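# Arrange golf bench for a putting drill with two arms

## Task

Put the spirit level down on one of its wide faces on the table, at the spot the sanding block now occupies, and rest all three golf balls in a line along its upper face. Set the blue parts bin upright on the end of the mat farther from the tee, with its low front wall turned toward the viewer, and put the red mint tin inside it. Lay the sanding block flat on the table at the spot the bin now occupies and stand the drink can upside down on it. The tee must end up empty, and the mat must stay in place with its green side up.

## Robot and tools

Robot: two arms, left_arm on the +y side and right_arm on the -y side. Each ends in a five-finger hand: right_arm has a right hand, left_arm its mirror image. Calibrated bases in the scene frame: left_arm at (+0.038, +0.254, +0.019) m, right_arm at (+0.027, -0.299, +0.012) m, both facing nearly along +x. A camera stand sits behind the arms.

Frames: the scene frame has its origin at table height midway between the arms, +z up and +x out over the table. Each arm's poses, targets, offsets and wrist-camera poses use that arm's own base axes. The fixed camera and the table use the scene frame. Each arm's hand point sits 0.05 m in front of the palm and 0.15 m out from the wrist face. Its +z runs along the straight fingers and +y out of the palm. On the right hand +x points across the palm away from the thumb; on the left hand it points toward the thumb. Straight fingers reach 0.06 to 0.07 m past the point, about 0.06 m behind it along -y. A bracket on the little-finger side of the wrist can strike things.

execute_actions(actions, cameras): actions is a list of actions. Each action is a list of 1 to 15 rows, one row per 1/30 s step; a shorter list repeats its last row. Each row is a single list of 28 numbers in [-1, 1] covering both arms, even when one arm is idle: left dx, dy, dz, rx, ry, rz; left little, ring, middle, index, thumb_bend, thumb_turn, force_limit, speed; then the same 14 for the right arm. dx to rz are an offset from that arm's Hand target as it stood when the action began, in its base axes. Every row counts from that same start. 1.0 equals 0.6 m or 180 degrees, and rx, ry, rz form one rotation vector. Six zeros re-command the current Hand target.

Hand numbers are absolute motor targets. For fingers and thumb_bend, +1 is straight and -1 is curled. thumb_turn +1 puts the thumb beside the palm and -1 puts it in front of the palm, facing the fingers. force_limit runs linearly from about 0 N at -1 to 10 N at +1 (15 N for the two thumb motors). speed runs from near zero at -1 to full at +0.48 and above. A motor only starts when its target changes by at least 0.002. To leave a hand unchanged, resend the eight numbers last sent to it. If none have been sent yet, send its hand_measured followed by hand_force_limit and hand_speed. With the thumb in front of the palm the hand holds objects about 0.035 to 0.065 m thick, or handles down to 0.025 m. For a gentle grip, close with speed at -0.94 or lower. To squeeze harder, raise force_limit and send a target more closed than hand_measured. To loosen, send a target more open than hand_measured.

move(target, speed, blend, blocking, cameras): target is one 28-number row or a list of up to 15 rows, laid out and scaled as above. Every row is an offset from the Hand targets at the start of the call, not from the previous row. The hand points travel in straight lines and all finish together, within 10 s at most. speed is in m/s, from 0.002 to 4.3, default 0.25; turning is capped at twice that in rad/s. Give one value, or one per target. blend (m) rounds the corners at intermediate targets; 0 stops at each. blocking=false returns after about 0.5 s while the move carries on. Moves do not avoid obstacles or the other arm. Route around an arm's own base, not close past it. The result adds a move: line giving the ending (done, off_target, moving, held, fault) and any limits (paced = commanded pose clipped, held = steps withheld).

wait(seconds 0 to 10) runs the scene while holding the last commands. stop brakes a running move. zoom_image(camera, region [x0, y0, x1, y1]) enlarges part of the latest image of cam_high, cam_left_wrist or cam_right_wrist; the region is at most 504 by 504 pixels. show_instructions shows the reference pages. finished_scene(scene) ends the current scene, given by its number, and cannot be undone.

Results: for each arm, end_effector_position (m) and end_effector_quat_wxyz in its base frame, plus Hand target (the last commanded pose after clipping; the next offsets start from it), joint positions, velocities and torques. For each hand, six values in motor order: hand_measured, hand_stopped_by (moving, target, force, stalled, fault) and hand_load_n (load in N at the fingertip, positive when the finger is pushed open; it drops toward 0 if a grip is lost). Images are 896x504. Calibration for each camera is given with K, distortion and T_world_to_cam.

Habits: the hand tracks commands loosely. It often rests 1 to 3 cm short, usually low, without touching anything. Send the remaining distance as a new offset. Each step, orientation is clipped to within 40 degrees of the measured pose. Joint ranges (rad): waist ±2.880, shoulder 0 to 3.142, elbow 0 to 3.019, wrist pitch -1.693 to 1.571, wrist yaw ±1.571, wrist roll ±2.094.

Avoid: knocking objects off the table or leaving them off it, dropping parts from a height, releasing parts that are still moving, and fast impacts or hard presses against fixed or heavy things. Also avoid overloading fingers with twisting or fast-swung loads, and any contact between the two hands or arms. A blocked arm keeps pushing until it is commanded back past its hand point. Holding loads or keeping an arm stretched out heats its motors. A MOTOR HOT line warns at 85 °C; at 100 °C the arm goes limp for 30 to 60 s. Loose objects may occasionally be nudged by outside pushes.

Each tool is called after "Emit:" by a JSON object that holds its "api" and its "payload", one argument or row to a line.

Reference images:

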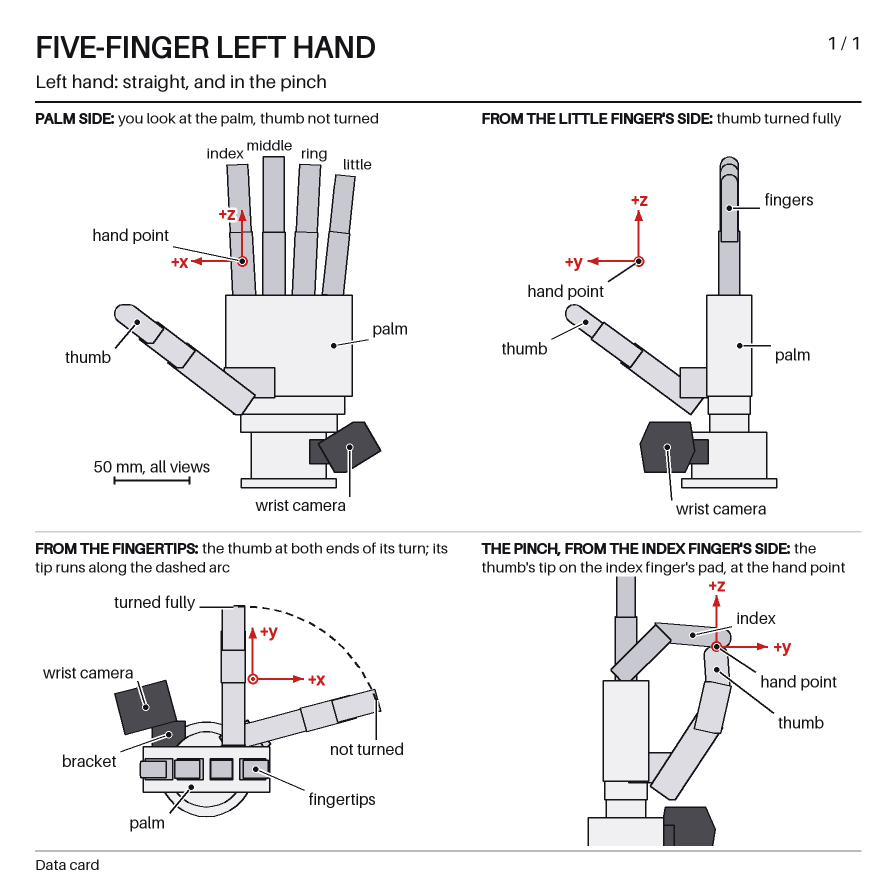

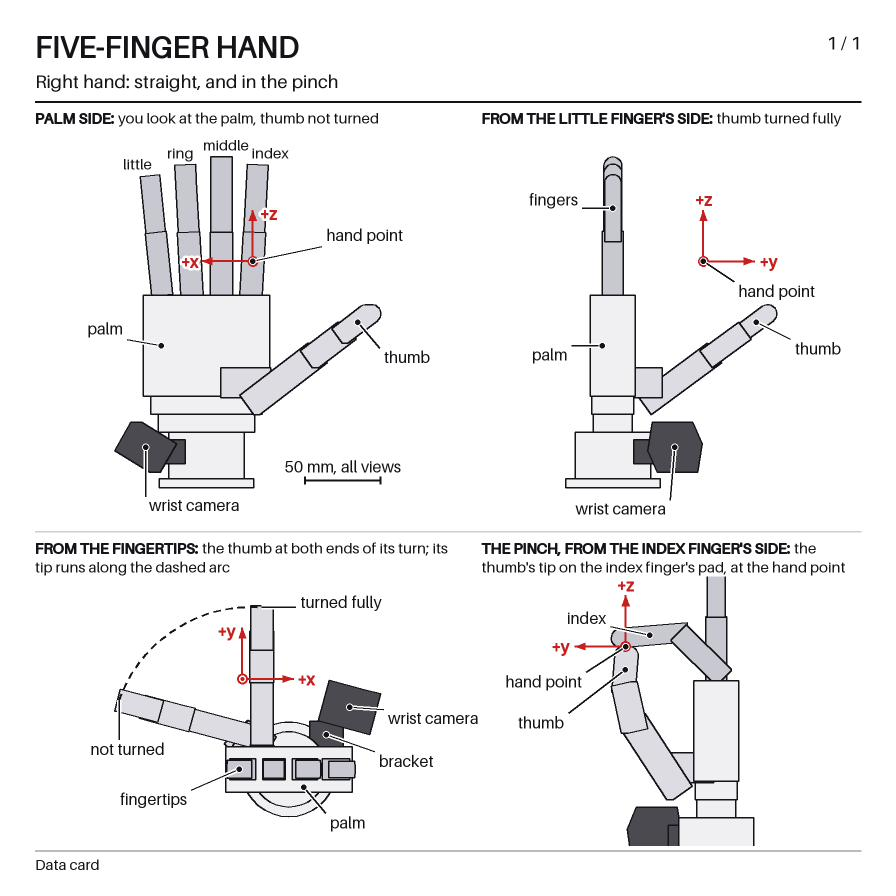

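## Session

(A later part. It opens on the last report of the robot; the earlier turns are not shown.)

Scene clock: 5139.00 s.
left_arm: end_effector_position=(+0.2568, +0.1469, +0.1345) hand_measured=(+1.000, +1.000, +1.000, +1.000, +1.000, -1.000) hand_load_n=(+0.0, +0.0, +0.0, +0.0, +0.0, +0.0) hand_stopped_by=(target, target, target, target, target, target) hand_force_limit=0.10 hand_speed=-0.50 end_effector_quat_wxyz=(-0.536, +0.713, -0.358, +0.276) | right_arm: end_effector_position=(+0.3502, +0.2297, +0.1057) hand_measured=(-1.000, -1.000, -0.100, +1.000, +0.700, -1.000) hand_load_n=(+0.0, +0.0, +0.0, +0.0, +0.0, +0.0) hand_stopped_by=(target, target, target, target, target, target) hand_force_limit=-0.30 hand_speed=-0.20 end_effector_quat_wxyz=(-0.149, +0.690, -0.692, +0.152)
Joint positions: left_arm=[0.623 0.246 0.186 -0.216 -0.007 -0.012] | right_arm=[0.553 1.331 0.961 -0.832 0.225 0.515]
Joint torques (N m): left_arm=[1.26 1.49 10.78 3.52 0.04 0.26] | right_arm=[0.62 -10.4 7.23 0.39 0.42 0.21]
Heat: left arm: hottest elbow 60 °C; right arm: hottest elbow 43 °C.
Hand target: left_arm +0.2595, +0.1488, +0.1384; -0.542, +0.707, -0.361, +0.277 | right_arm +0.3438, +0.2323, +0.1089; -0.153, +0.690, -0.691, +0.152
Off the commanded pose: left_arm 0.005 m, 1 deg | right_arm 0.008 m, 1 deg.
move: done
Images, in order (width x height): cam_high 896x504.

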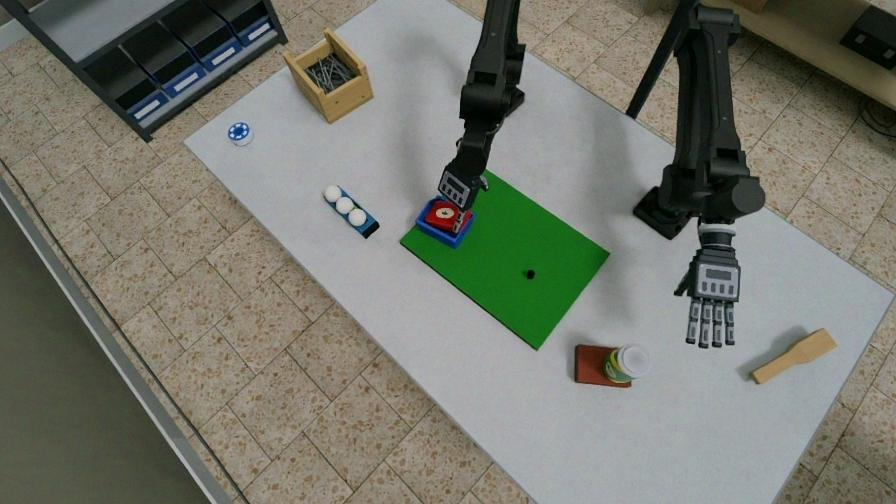

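Emit:
{"api": "move", "payload": {
  "target": [
    [0,0,0,0,0,0,1,1,1,1,1,-1,0.1,-0.5,-0.025,0.005,0.0,0,0,0,-1,-1,-0.1,1,0.7,-1,-0.3,-0.2]
  ],
  "speed": [0.05],
  "cameras": ["cam_high"]
}}

Emit:
{"api": "zoom_image", "payload": {
  "camera": "cam_high",
  "region": [410, 165, 500, 250]
}}

Scene clock: 5151.27 s.
left_arm: end_effector_position=(+0.2568, +0.1469, +0.1345) hand_measured=(+1.000, +1.000, +1.000, +1.000, +1.000, -1.000) hand_load_n=(+0.0, -0.5, +0.0, +0.0, +0.0, +0.0) hand_stopped_by=(target, target, target, target, target, target) hand_force_limit=0.10 hand_speed=-0.50 end_effector_quat_wxyz=(-0.536, +0.713, -0.358, +0.276) | right_arm: end_effector_position=(+0.3371, +0.2344, +0.1062) hand_measured=(-1.000, -1.000, -0.100, +1.000, +0.700, -1.000) hand_load_n=(+0.0, +0.0, +0.0, +0.0, +0.0, +0.0) hand_stopped_by=(target, target, target, target, target, target) hand_force_limit=-0.30 hand_speed=-0.20 end_effector_quat_wxyz=(-0.153, +0.689, -0.692, +0.153)
Joint positions: left_arm=[0.623 0.246 0.186 -0.216 -0.007 -0.012] | right_arm=[0.583 1.302 0.935 -0.832 0.235 0.543]
Joint torques (N m): left_arm=[1.26 1.49 10.78 3.55 0.05 0.26] | right_arm=[0.56 -9.82 7.27 0.05 0.43 0.19]
Heat: left arm: hottest elbow 60 °C; right arm: hottest elbow 42 °C.
Hand target: left_arm +0.2595, +0.1488, +0.1384; -0.542, +0.707, -0.361, +0.277 | right_arm +0.3287, +0.2353, +0.1087; -0.153, +0.690, -0.690, +0.152
Off the commanded pose: left_arm 0.005 m, 1 deg | right_arm 0.009 m, 0 deg.
move: done
Images, in order (width x height): cam_high 896x504.

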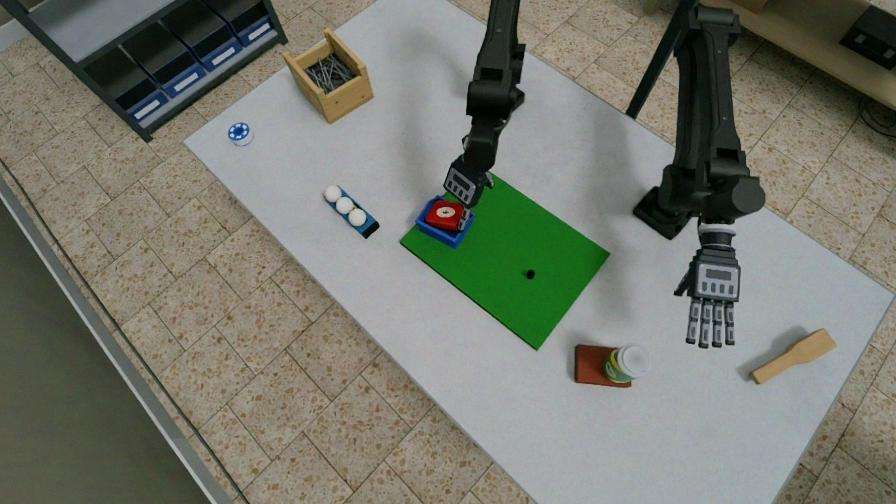

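Scaled by 5.600.

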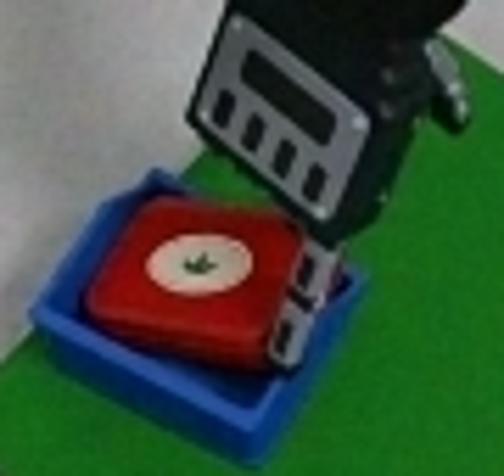

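Emit:
{"api": "move", "payload": {
  "target": [
    [0,0,0,0,0,0,1,1,1,1,1,-1,0.1,-0.5,0.01,0.01,0.1,0,0,0,-1,-1,-0.1,1,0.7,-1,-0.3,-0.2],
    [0,0,0,0,0,0,1,1,1,1,1,-1,0.1,-0.5,-0.19,-0.35,0.16,0,-0.139,0,0.8,0.8,0.8,0.8,0.8,-1,-0.3,-0.3],
    [0,0,0,0,0,0,1,1,1,1,1,-1,0.1,-0.5,-0.19,-0.45,0.08,0,-0.139,0,0.8,0.8,0.8,0.8,0.8,-1,-0.3,-0.3]
  ],
  "blend": [0.01,0.03,0],
  "speed": [0.1,0.2,0.2],
  "cameras": ["cam_high","cam_right_wrist"]
}}

Emit:
{"api": "zoom_image", "payload": {
  "camera": "cam_high",
  "region": [410, 180, 490, 250]
}}

Emit:
{"api": "zoom_image", "payload": {
  "camera": "cam_right_wrist",
  "region": [250, 190, 450, 410]
}}

Scene clock: 5171.13 s.
left_arm: end_effector_position=(+0.2568, +0.1469, +0.1345) hand_measured=(+1.000, +1.000, +1.000, +1.000, +1.000, -1.000) hand_load_n=(+0.0, +0.0, +0.0, +0.0, +0.0, +0.0) hand_stopped_by=(target, target, target, target, target, target) hand_force_limit=0.10 hand_speed=-0.50 end_effector_quat_wxyz=(-0.536, +0.713, -0.358, +0.276) | right_arm: end_effector_position=(+0.2115, -0.0299, +0.1592) hand_measured=(+0.800, +0.800, +0.800, +0.800, +0.800, -1.000) hand_load_n=(+0.0, +0.0, +0.0, +0.0, +0.0, +0.0) hand_stopped_by=(target, target, target, target, target, target) hand_force_limit=-0.30 hand_speed=-0.30 end_effector_quat_wxyz=(-0.300, +0.642, -0.641, +0.293)
Joint positions: left_arm=[0.623 0.246 0.186 -0.216 -0.007 -0.012] | right_arm=[-0.545 0.355 0.505 -0.936 -0.415 -0.372]
Joint torques (N m): left_arm=[1.2 1.49 10.77 3.54 0.05 0.26] | right_arm=[-1.44 0.67 8.35 1.83 -0.19 0.03]
Heat: left arm: hottest elbow 60 °C; right arm: hottest elbow 43 °C.
Hand target: left_arm +0.2595, +0.1488, +0.1384; -0.542, +0.707, -0.361, +0.277 | right_arm +0.2147, -0.0347, +0.1566; -0.299, +0.641, -0.641, +0.298
Off the commanded pose: left_arm 0.005 m, 1 deg | right_arm 0.006 m, 1 deg.
move: done; blend cut to 0 m at target 2
camera_calibration:
cam_right_wrist: T_world_to_cam=[[-0.597671, -0.205048, -0.775077, 0.252371], [-0.559751, 0.798842, 0.220295, 0.101067], [0.573993, 0.565514, -0.592221, 0.106713], [0, 0, 0, 1]] pos_world=[0.146155, -0.089336, 0.23654]
Images, in order (width x height): cam_high 896x504, cam_right_wrist 896x504.

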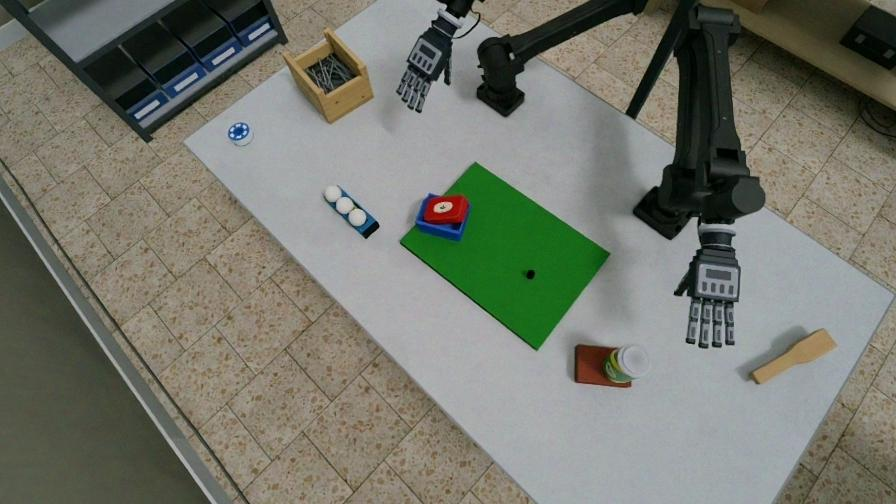

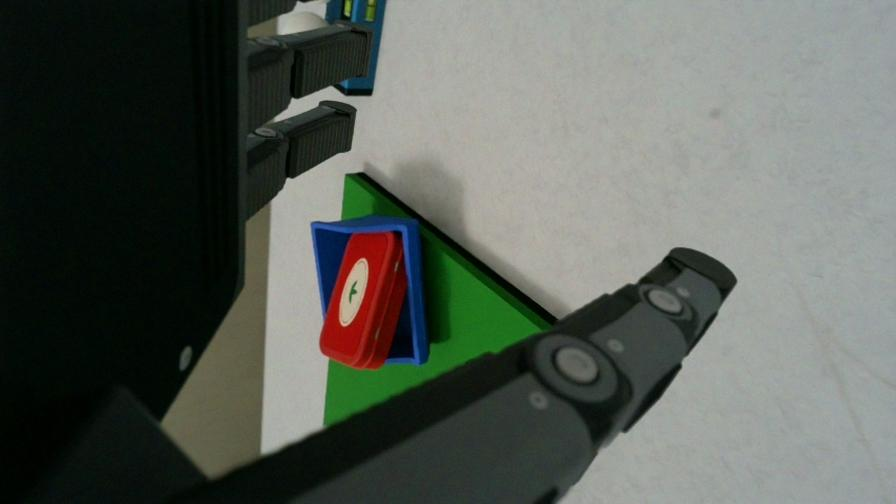

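Scaled by 6.300.

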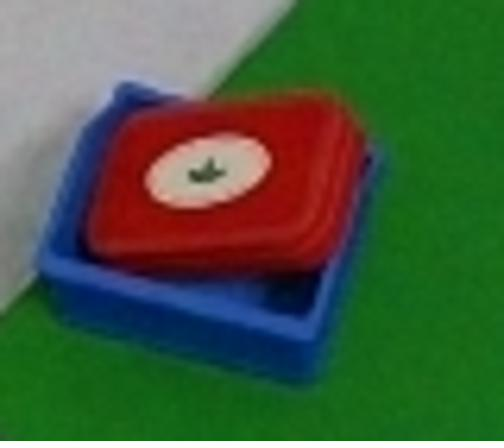

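Scaled by 2.291.

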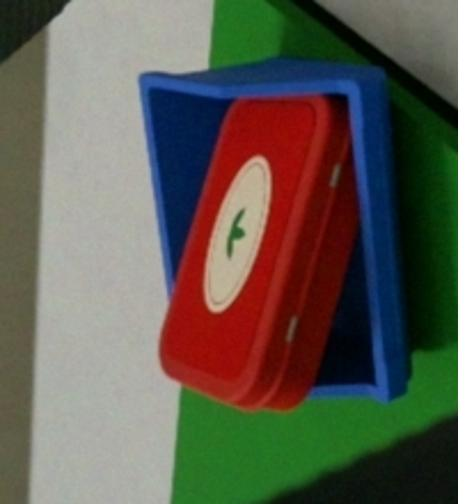

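Emit:
{"api": "move", "payload": {
  "target": [
    [0,0,0,0,0,0,1,1,1,1,1,-1,0.1,-0.5,0.27,0.372,0.04,0.0055,-0.0335,0.111,1,1,0.8,0.8,0.8,-1,-0.3,-0.3],
    [0,0,0,0,0,0,1,1,1,1,1,-1,0.1,-0.5,0.27,0.372,-0.07,0.0055,-0.0335,0.111,1,1,0.8,0.8,0.8,-1,-0.3,-0.3]
  ],
  "blend": [0.01,0],
  "speed": [0.2,0.1],
  "cameras": ["cam_high","cam_right_wrist"]
}}

Emit:
{"api": "zoom_image", "payload": {
  "camera": "cam_high",
  "region": [410, 165, 500, 250]
}}

Scene clock: 5323.97 s.
left_arm: end_effector_position=(+0.2568, +0.1469, +0.1345) hand_measured=(+1.000, +1.000, +1.000, +1.000, +1.000, -1.000) hand_load_n=(+0.0, +0.0, +0.0, +0.0, +0.0, +0.0) hand_stopped_by=(target, target, target, target, target, target) hand_force_limit=0.10 hand_speed=-0.50 end_effector_quat_wxyz=(-0.536, +0.713, -0.358, +0.276) | right_arm: end_effector_position=(+0.3758, +0.1828, +0.1155) hand_measured=(+1.000, +1.000, +0.800, +0.800, +0.800, -1.000) hand_load_n=(+0.0, +0.0, +0.0, +0.0, +0.0, +0.0) hand_stopped_by=(target, target, target, target, target, target) hand_force_limit=-0.30 hand_speed=-0.30 end_effector_quat_wxyz=(-0.378, +0.725, -0.508, +0.269)
Joint positions: left_arm=[0.623 0.246 0.186 -0.216 -0.007 -0.012] | right_arm=[0.399 1.042 0.569 -0.133 0.047 0.025]
Joint torques (N m): left_arm=[1.2 1.49 10.78 3.54 0.05 0.26] | right_arm=[0.44 -5.25 8.03 2.03 0.28 0.2]
Heat: left arm: hottest elbow 60 °C; right arm: hottest elbow 47 °C.
Hand target: left_arm +0.2595, +0.1488, +0.1384; -0.542, +0.707, -0.361, +0.277 | right_arm +0.3768, +0.1884, +0.1147; -0.385, +0.723, -0.506, +0.269
Off the commanded pose: left_arm 0.005 m, 1 deg | right_arm 0.006 m, 1 deg.
move: done
camera_calibration:
cam_right_wrist: T_world_to_cam=[[-0.415444, -0.376938, -0.827843, 0.329305], [-0.812747, 0.562508, 0.151745, 0.178838], [0.40847, 0.735869, -0.540046, -0.108653], [0, 0, 0, 1]] pos_world=[0.326539, 0.103484, 0.186797]
Images, in order (width x height): cam_high 896x504, cam_right_wrist 896x504.

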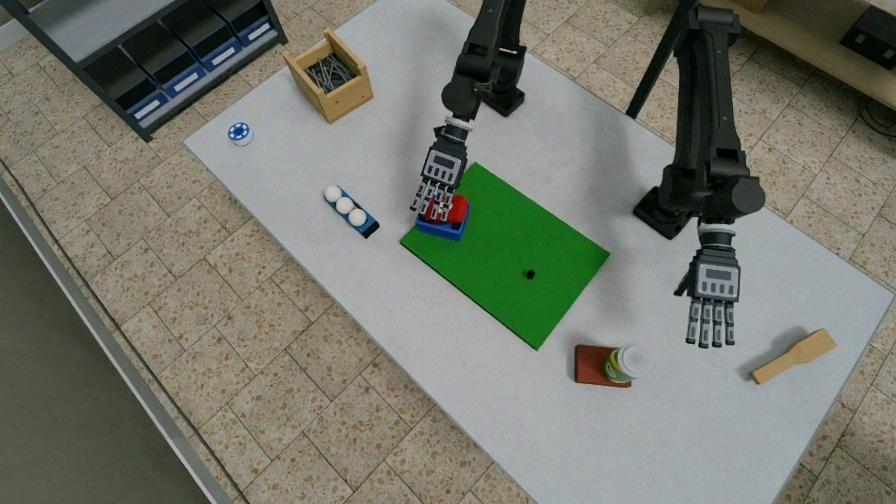

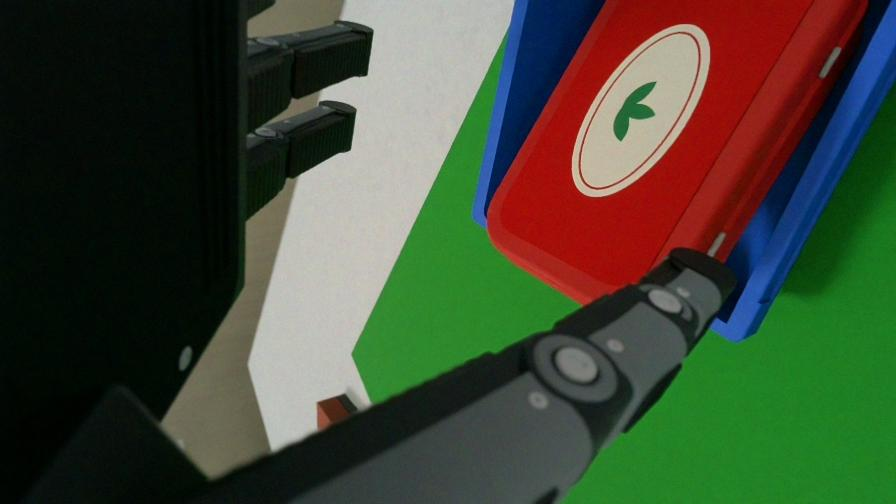

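Scaled by 5.600.

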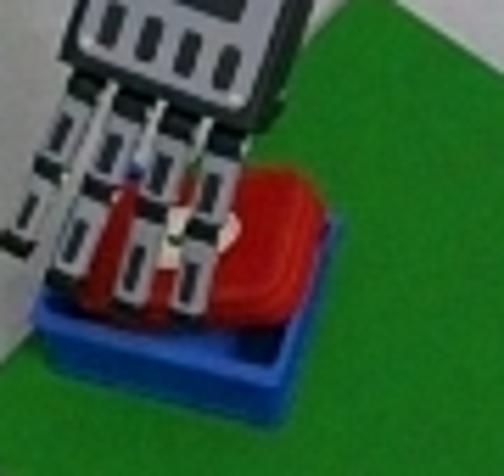

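Emit:
{"api": "move", "payload": {
  "target": [
    [0,0,0,0,0,0,1,1,1,1,1,-1,0.1,-0.5,-0.0197,-0.0107,0.0,0,0,0.039,1,1,0.8,0.8,0.8,-1,-0.3,-0.3],
    [0,0,0,0,0,0,1,1,1,1,1,-1,0.1,-0.5,-0.0197,-0.0107,-0.051,0,0,0.039,1,1,0.8,0.8,0.8,-1,-0.3,-0.3]
  ],
  "speed": [0.1,0.06],
  "cameras": ["cam_high","cam_right_wrist"]
}}

Emit:
{"api": "zoom_image", "payload": {
  "camera": "cam_high",
  "region": [410, 165, 500, 250]
}}

Scene clock: 5384.73 s.
left_arm: end_effector_position=(+0.2568, +0.1469, +0.1345) hand_measured=(+1.000, +1.000, +1.000, +1.000, +1.000, -1.000) hand_load_n=(+0.0, +0.0, +0.0, +0.0, +0.0, +0.0) hand_stopped_by=(target, target, target, target, target, target) hand_force_limit=0.10 hand_speed=-0.50 end_effector_quat_wxyz=(-0.536, +0.713, -0.358, +0.276) | right_arm: end_effector_position=(+0.3610, +0.1866, +0.0874) hand_measured=(+1.000, +1.000, +0.800, +0.800, +0.800, -1.000) hand_load_n=(+0.0, +0.0, +0.0, +0.0, +0.0, +0.0) hand_stopped_by=(target, target, target, target, target, target) hand_force_limit=-0.30 hand_speed=-0.30 end_effector_quat_wxyz=(-0.400, +0.755, -0.460, +0.240)
Joint positions: left_arm=[0.623 0.246 0.186 -0.216 -0.007 -0.012] | right_arm=[0.365 1.071 0.498 -0.031 -0.097 -0.06]
Joint torques (N m): left_arm=[1.26 1.44 10.77 3.54 0.04 0.26] | right_arm=[-1.61 -4.95 7.47 2.07 -0.01 0.03]
Heat: left arm: hottest elbow 60 °C; right arm: hottest elbow 42 °C.
Hand target: left_arm +0.2595, +0.1488, +0.1384; -0.542, +0.707, -0.361, +0.277 | right_arm +0.3650, +0.1819, +0.0841; -0.400, +0.753, -0.461, +0.245
Off the commanded pose: left_arm 0.005 m, 1 deg | right_arm 0.007 m, 1 deg.
move: done
camera_calibration:
cam_right_wrist: T_world_to_cam=[[-0.362553, -0.418344, -0.832792, 0.290363], [-0.880267, 0.447196, 0.158577, 0.214317], [0.306082, 0.790572, -0.530387, -0.0946977], [0, 0, 0, 1]] pos_world=[0.322914, 0.100495, 0.1576]
Images, in order (width x height): cam_high 896x504, cam_right_wrist 896x504.

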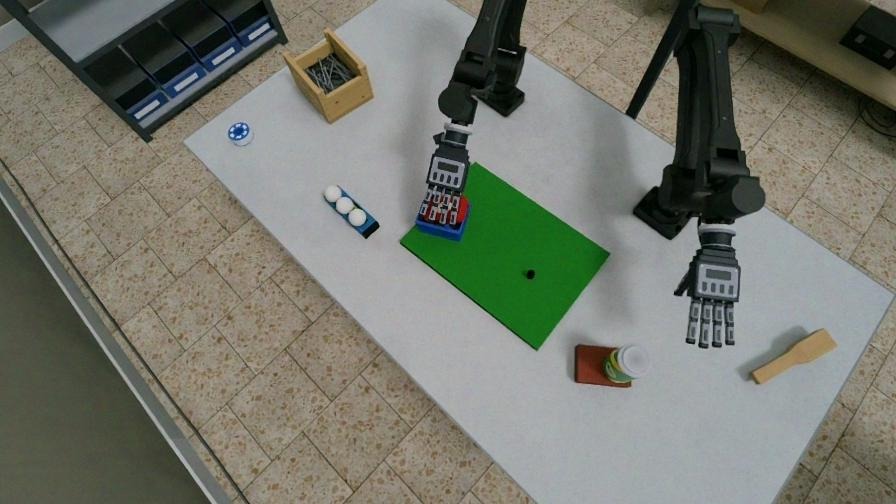

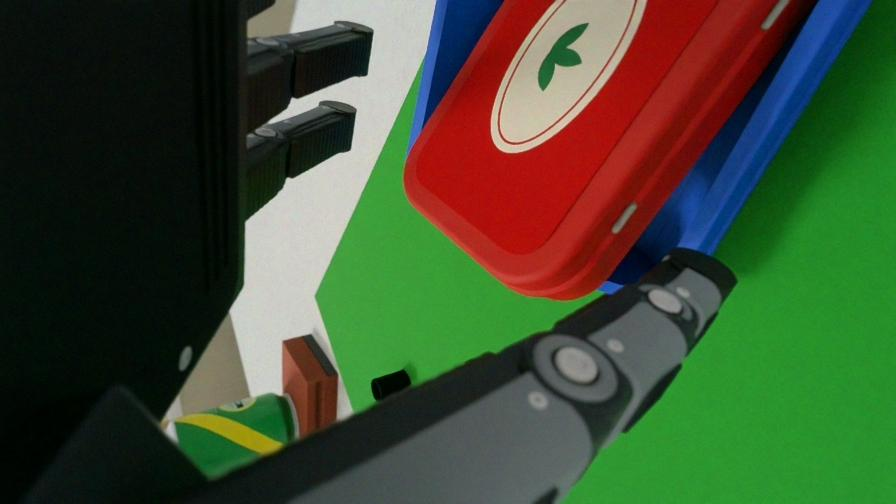

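Scaled by 5.600.

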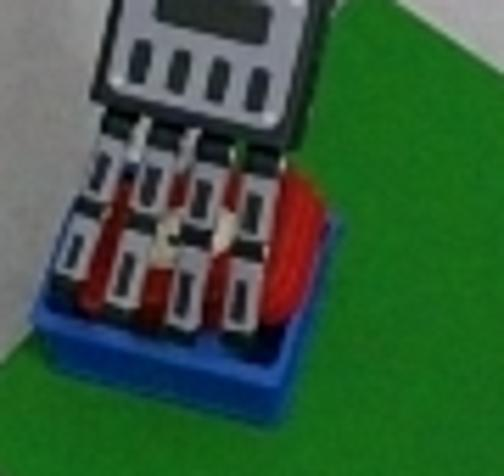

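Emit:
{"api": "move", "payload": {
  "target": [
    [0,0,0,0,0,0,1,1,1,1,1,-1,0.1,-0.5,0,0,0,0,0,0,1,1,0.2,0.2,0.2,-1,-0.3,-0.88]
  ],
  "cameras": ["cam_high","cam_right_wrist"]
}}

Emit:
{"api": "zoom_image", "payload": {
  "camera": "cam_high",
  "region": [410, 165, 500, 250]
}}

Scene clock: 5404.27 s.
left_arm: end_effector_position=(+0.2568, +0.1469, +0.1345) hand_measured=(+1.000, +1.000, +1.000, +1.000, +1.000, -1.000) hand_load_n=(+0.0, +0.0, +0.0, +0.0, +0.0, +0.0) hand_stopped_by=(target, target, target, target, target, target) hand_force_limit=0.10 hand_speed=-0.50 end_effector_quat_wxyz=(-0.536, +0.713, -0.358, +0.276) | right_arm: end_effector_position=(+0.3651, +0.1880, +0.0914) hand_measured=(+1.000, +1.000, +0.200, +0.390, +0.466, -1.000) hand_load_n=(+0.0, +0.0, +2.0, +3.5, +5.0, +0.0) hand_stopped_by=(target, target, target, force, force, target) hand_force_limit=-0.30 hand_speed=-0.88 end_effector_quat_wxyz=(-0.408, +0.751, -0.457, +0.246)
Joint positions: left_arm=[0.623 0.246 0.186 -0.216 -0.007 -0.012] | right_arm=[0.364 1.071 0.498 -0.009 -0.099 -0.06]
Joint torques (N m): left_arm=[1.2 1.44 10.77 3.54 0.05 0.26] | right_arm=[-1.49 -5.01 7.49 1.32 0.04 0.04]
Heat: left arm: hottest elbow 60 °C; right arm: hottest elbow 44 °C.
Hand target: left_arm +0.2595, +0.1488, +0.1384; -0.542, +0.707, -0.361, +0.277 | right_arm +0.3649, +0.1820, +0.0841; -0.401, +0.753, -0.461, +0.245
Off the commanded pose: left_arm 0.005 m, 1 deg | right_arm 0.010 m, 1 deg.
move: done
camera_calibration:
cam_right_wrist: T_world_to_cam=[[-0.345728, -0.411266, -0.843405, 0.289246], [-0.883351, 0.445812, 0.144713, 0.219318], [0.316485, 0.795055, -0.517422, -0.100772], [0, 0, 0, 1]] pos_world=[0.325628, 0.101301, 0.160071]
Images, in order (width x height): cam_high 896x504, cam_right_wrist 896x504.

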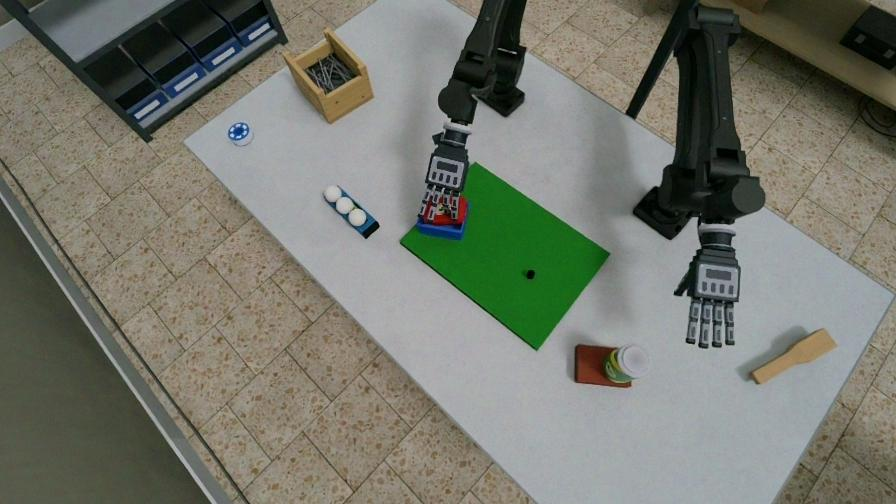

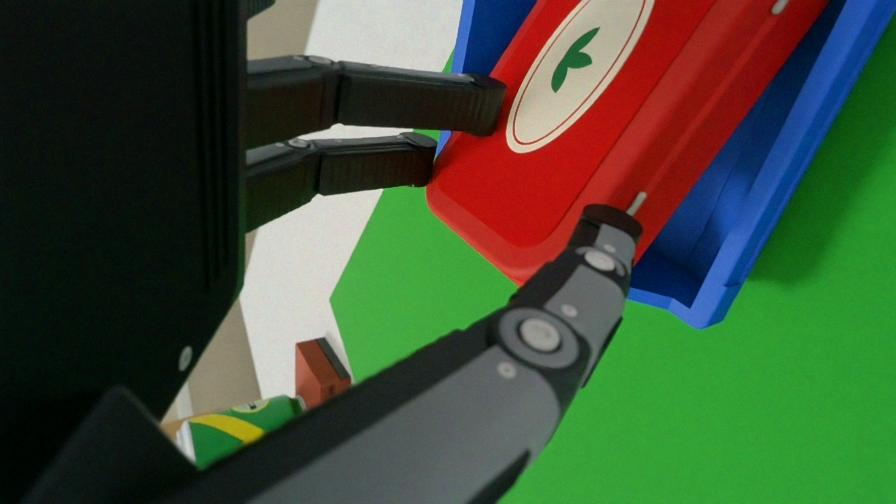

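Scaled by 5.600.

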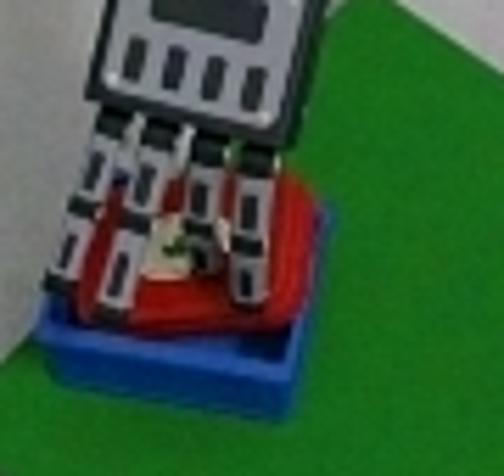

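Emit:
{"api": "move", "payload": {
  "target": [
    [0,0,0,0,0,0,1,1,1,1,1,-1,0.1,-0.5,0,0,0,0,0,0,1,1,0.8,0.8,0.8,-1,-0.3,-0.5],
    [0,0,0,0,0,0,1,1,1,1,1,-1,0.1,-0.5,0.0,-0.004,-0.014,0,0,0,1,1,0.8,0.8,0.8,-1,-0.3,-0.5]
  ],
  "speed": [0.06,0.06],
  "cameras": ["cam_right_wrist"]
}}

Scene clock: 5418.60 s.
left_arm: end_effector_position=(+0.2568, +0.1469, +0.1345) hand_measured=(+1.000, +1.000, +1.000, +1.000, +1.000, -1.000) hand_load_n=(+0.0, +0.0, +0.0, +0.0, +0.0, +0.0) hand_stopped_by=(target, target, target, target, target, target) hand_force_limit=0.10 hand_speed=-0.50 end_effector_quat_wxyz=(-0.536, +0.713, -0.358, +0.276) | right_arm: end_effector_position=(+0.3615, +0.1849, +0.0804) hand_measured=(+1.000, +1.000, +0.800, +0.800, +0.800, -1.000) hand_load_n=(+0.0, +0.0, +0.0, +0.0, +0.0, +0.0) hand_stopped_by=(target, target, target, target, target, target) hand_force_limit=-0.30 hand_speed=-0.50 end_effector_quat_wxyz=(-0.402, +0.755, -0.459, +0.241)
Joint positions: left_arm=[0.623 0.246 0.186 -0.216 -0.007 -0.012] | right_arm=[0.358 1.085 0.484 0.002 -0.104 -0.064]
Joint torques (N m): left_arm=[1.26 1.49 10.8 3.54 0.05 0.26] | right_arm=[-1.67 -4.89 7.27 2.07 -0.01 0.02]
Heat: left arm: hottest elbow 60 °C; right arm: hottest elbow 44 °C.
Hand target: left_arm +0.2595, +0.1488, +0.1384; -0.542, +0.707, -0.361, +0.277 | right_arm +0.3650, +0.1796, +0.0757; -0.401, +0.753, -0.461, +0.245
Off the commanded pose: left_arm 0.005 m, 1 deg | right_arm 0.008 m, 1 deg.
move: done
camera_calibration:
cam_right_wrist: T_world_to_cam=[[-0.359491, -0.417468, -0.834558, 0.282909], [-0.881175, 0.446178, 0.156382, 0.217255], [0.307076, 0.79161, -0.528259, -0.0979322], [0, 0, 0, 1]] pos_world=[0.323216, 0.0986951, 0.150396]
Images, in order (width x height): cam_right_wrist 896x504.

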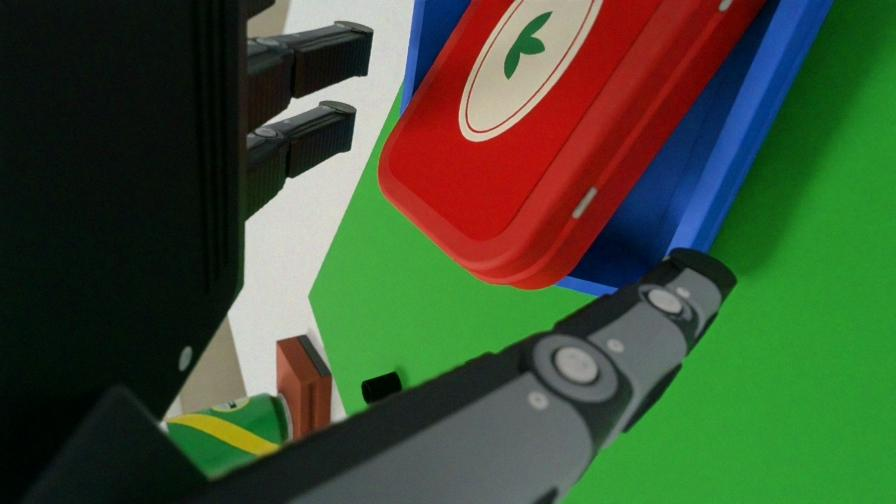

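Emit:
{"api": "move", "payload": {
  "target": [
    [0,0,0,0,0,0,1,1,1,1,1,-1,0.1,-0.5,0.01,0.005,0,0,0,0,1,1,0.8,0.8,0.8,-1,-0.3,-0.5],
    [0,0,0,0,0,0,1,1,1,1,1,-1,0.1,-0.5,0.01,0.005,0,0,0,0,1,1,0.25,0.25,0.2,-1,-0.3,-0.88]
  ],
  "speed": [0.06,0.06],
  "cameras": ["cam_high","cam_right_wrist"]
}}

Emit:
{"api": "zoom_image", "payload": {
  "camera": "cam_high",
  "region": [410, 165, 500, 250]
}}

Scene clock: 5430.93 s.
left_arm: end_effector_position=(+0.2568, +0.1469, +0.1345) hand_measured=(+1.000, +1.000, +1.000, +1.000, +1.000, -1.000) hand_load_n=(+0.0, +0.0, +0.0, +0.0, +0.0, +0.0) hand_stopped_by=(target, target, target, target, target, target) hand_force_limit=0.10 hand_speed=-0.50 end_effector_quat_wxyz=(-0.536, +0.713, -0.358, +0.276) | right_arm: end_effector_position=(+0.3633, +0.1855, +0.0747) hand_measured=(+1.000, +1.000, +0.446, +0.422, +0.610, -1.000) hand_load_n=(+0.0, +0.0, +2.5, +4.0, +5.5, +0.5) hand_stopped_by=(target, target, force, force, force, target) hand_force_limit=-0.30 hand_speed=-0.88 end_effector_quat_wxyz=(-0.399, +0.756, -0.460, +0.239)
Joint positions: left_arm=[0.623 0.246 0.186 -0.216 -0.007 -0.012] | right_arm=[0.358 1.108 0.484 0.017 -0.104 -0.064]
Joint torques (N m): left_arm=[1.26 1.49 10.77 3.54 0.05 0.26] | right_arm=[-1.44 -5.07 8.27 1.83 0.08 0.05]
Heat: left arm: hottest elbow 60 °C; right arm: hottest elbow 43 °C.
Hand target: left_arm +0.2595, +0.1488, +0.1384; -0.542, +0.707, -0.361, +0.277 | right_arm +0.3710, +0.1826, +0.0757; -0.401, +0.753, -0.461, +0.245
Off the commanded pose: left_arm 0.005 m, 1 deg | right_arm 0.008 m, 1 deg.
move: done
camera_calibration:
cam_right_wrist: T_world_to_cam=[[-0.364922, -0.419508, -0.831171, 0.281132], [-0.880131, 0.446592, 0.161014, 0.218696], [0.303647, 0.790297, -0.532193, -0.100246], [0, 0, 0, 1]] pos_world=[0.325511, 0.0994934, 0.145105]
Images, in order (width x height): cam_high 896x504, cam_right_wrist 896x504.

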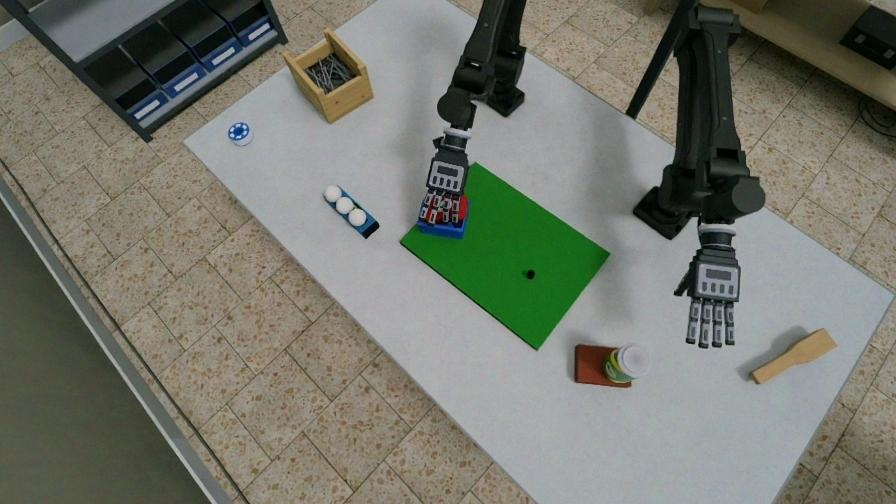

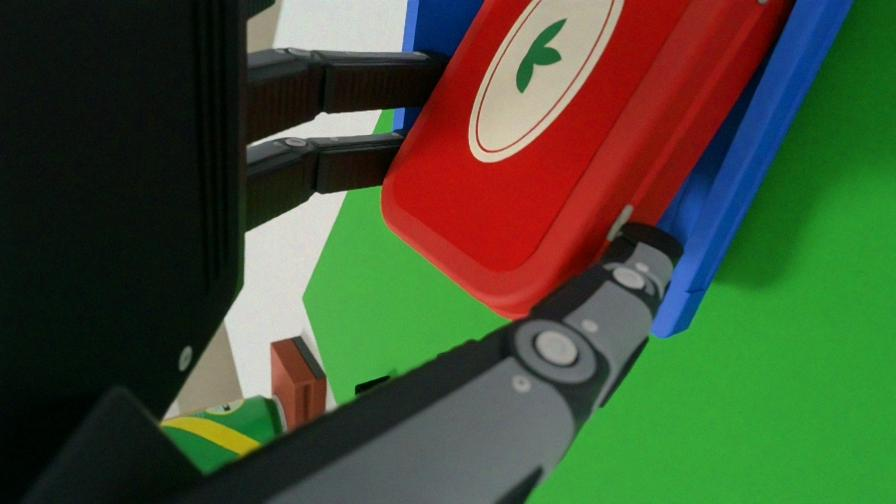

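Scaled by 5.600.

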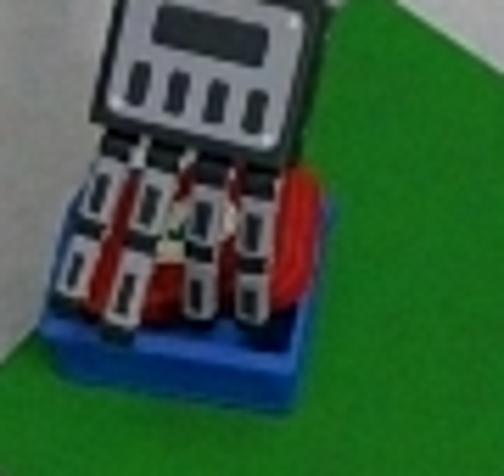

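Emit:
{"api": "move", "payload": {
  "target": [
    [0,0,0,0,0,0,1,1,1,1,1,-1,0.1,-0.5,0,0,0,0,0,0,1,1,0.2,0.2,0.15,-1,-0.05,-0.9],
    [0,0,0,0,0,0,1,1,1,1,1,-1,0.1,-0.5,0.005,0,0.065,0,0,0,1,1,0.2,0.2,0.15,-1,-0.05,-0.9],
    [0,0,0,0,0,0,1,1,1,1,1,-1,0.1,-0.5,0.015,-0.007,0.06,0,0,0.039,1,1,0.2,0.2,0.15,-1,-0.05,-0.9]
  ],
  "speed": [0.05,0.06,0.06],
  "cameras": ["cam_high","cam_right_wrist"]
}}

Emit:
{"api": "zoom_image", "payload": {
  "camera": "cam_high",
  "region": [410, 165, 500, 250]
}}

Scene clock: 5483.10 s.
left_arm: end_effector_position=(+0.2568, +0.1469, +0.1345) hand_measured=(+1.000, +1.000, +1.000, +1.000, +1.000, -1.000) hand_load_n=(+0.0, +0.0, +0.0, +0.0, +0.0, +0.0) hand_stopped_by=(target, target, target, target, target, target) hand_force_limit=0.10 hand_speed=-0.50 end_effector_quat_wxyz=(-0.536, +0.713, -0.358, +0.276) | right_arm: end_effector_position=(+0.3493, +0.1758, +0.0818) hand_measured=(+1.000, +1.000, +0.438, +0.416, +0.610, -1.000) hand_load_n=(+0.0, +0.0, +3.5, +4.5, +8.0, +1.0) hand_stopped_by=(target, target, force, force, force, target) hand_force_limit=-0.05 hand_speed=-0.90 end_effector_quat_wxyz=(-0.400, +0.789, -0.422, +0.199)
Joint positions: left_arm=[0.623 0.246 0.186 -0.216 -0.007 -0.012] | right_arm=[0.289 1.075 0.512 -0.109 -0.261 -0.173]
Joint torques (N m): left_arm=[1.2 1.49 10.78 3.54 0.04 0.26] | right_arm=[-1.67 -5.13 13.31 0.88 -0.09 0]
Heat: left arm: hottest elbow 60 °C; right arm: hottest elbow 43 °C.
Hand target: left_arm +0.2595, +0.1488, +0.1384; -0.542, +0.707, -0.361, +0.277 | right_arm +0.3799, +0.1784, +0.1117; -0.415, +0.780, -0.414, +0.220
Off the commanded pose: left_arm 0.005 m, 1 deg | right_arm 0.043 m, 3 deg.
move: off_target (right_arm)
camera_calibration:
cam_right_wrist: T_world_to_cam=[[-0.348097, -0.468358, -0.812077, 0.278981], [-0.919608, 0.338841, 0.198767, 0.239267], [0.182071, 0.815982, -0.548656, -0.0452427], [0, 0, 0, 1]] pos_world=[0.325382, 0.0865067, 0.154173]
Images, in order (width x height): cam_high 896x504, cam_right_wrist 896x504.

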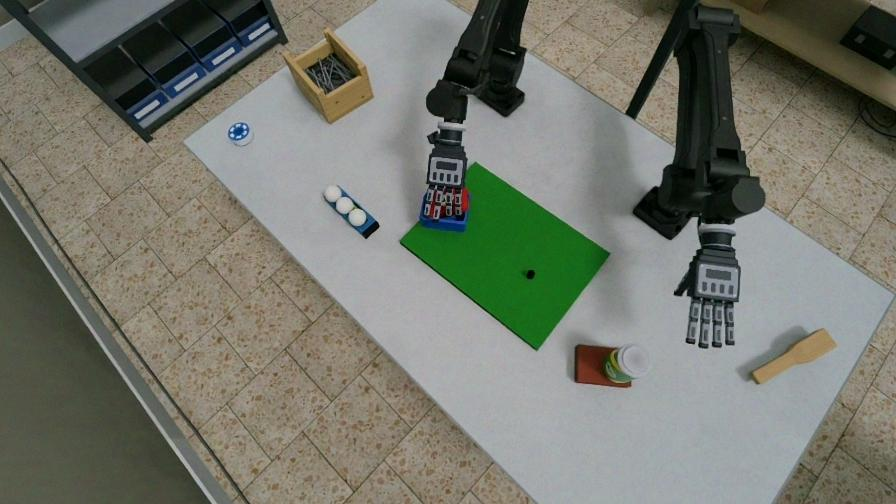

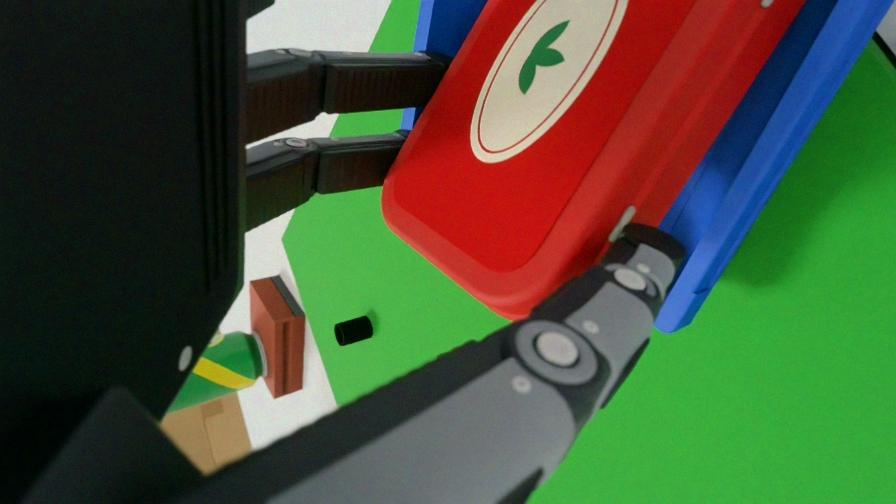

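Scaled by 5.600.

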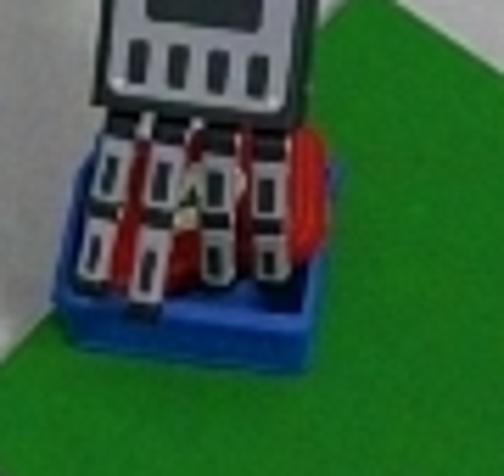

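Emit:
{"api": "move", "payload": {
  "target": [
    [0,0,0,0,0,0,1,1,1,1,1,-1,0.1,-0.5,0.0,0,0.08,0,0,0,1,1,0.2,0.2,0.15,-1,-0.05,-0.9]
  ],
  "speed": [0.08],
  "cameras": ["cam_high","cam_right_wrist"]
}}

Emit:
{"api": "zoom_image", "payload": {
  "camera": "cam_high",
  "region": [410, 155, 500, 240]
}}

Scene clock: 5496.40 s.
left_arm: end_effector_position=(+0.2568, +0.1469, +0.1345) hand_measured=(+1.000, +1.000, +1.000, +1.000, +1.000, -1.000) hand_load_n=(+0.0, -0.5, +0.0, +0.0, +0.0, +0.0) hand_stopped_by=(target, target, target, target, target, target) hand_force_limit=0.10 hand_speed=-0.50 end_effector_quat_wxyz=(-0.536, +0.713, -0.358, +0.276) | right_arm: end_effector_position=(+0.3539, +0.1770, +0.1192) hand_measured=(+1.000, +1.000, +0.438, +0.416, +0.610, -1.000) hand_load_n=(-0.5, +0.0, +3.5, +4.5, +8.0, +0.5) hand_stopped_by=(target, target, force, force, force, target) hand_force_limit=-0.05 hand_speed=-0.90 end_effector_quat_wxyz=(-0.392, +0.793, -0.425, +0.192)
Joint positions: left_arm=[0.623 0.246 0.186 -0.216 -0.007 -0.012] | right_arm=[0.289 1.032 0.607 -0.27 -0.261 -0.175]
Joint torques (N m): left_arm=[1.2 1.44 10.78 3.54 0.04 0.26] | right_arm=[-1.55 -6.95 13.57 0.85 -0.06 0.03]
Heat: left arm: hottest elbow 60 °C; right arm: hottest elbow 48 °C.
Hand target: left_arm +0.2595, +0.1488, +0.1384; -0.542, +0.707, -0.361, +0.277 | right_arm +0.3799, +0.1785, +0.1597; -0.415, +0.780, -0.414, +0.220
Off the commanded pose: left_arm 0.005 m, 1 deg | right_arm 0.048 m, 5 deg.
move: off_target (right_arm)
camera_calibration:
cam_right_wrist: T_world_to_cam=[[-0.364539, -0.475043, -0.800903, 0.317107], [-0.915637, 0.339393, 0.215455, 0.232143], [0.16947, 0.811878, -0.558689, -0.0201366], [0, 0, 0, 1]] pos_world=[0.331569, 0.0882002, 0.192705]
Images, in order (width x height): cam_high 896x504, cam_right_wrist 896x504.

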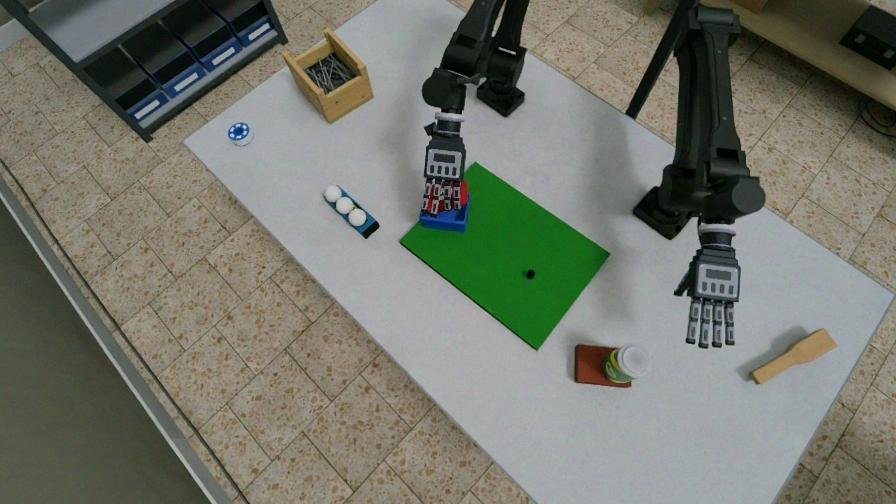

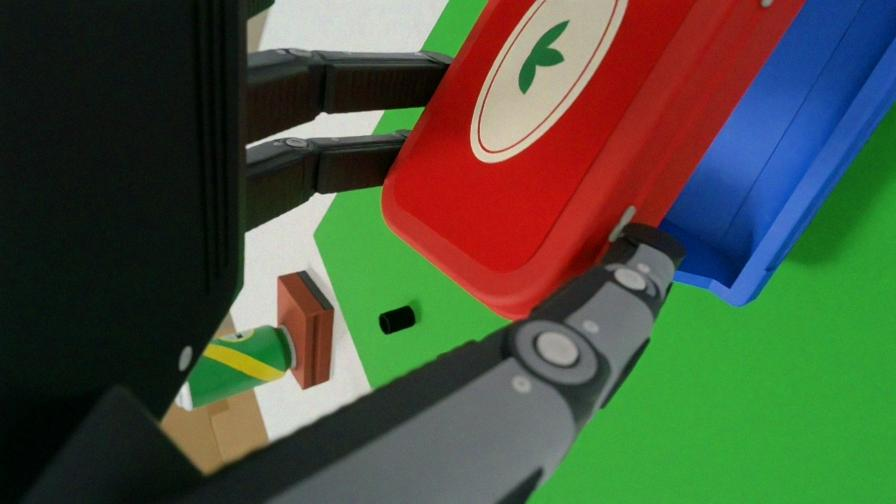

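Scaled by 5.600.

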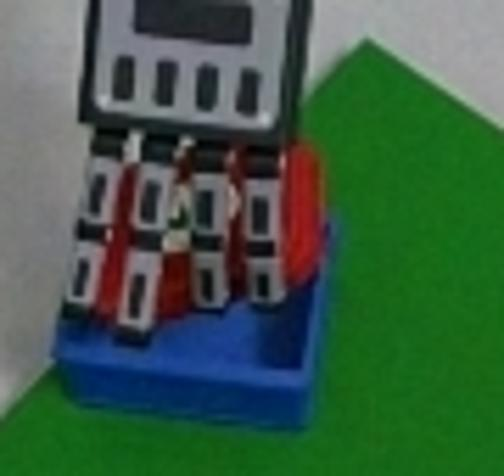

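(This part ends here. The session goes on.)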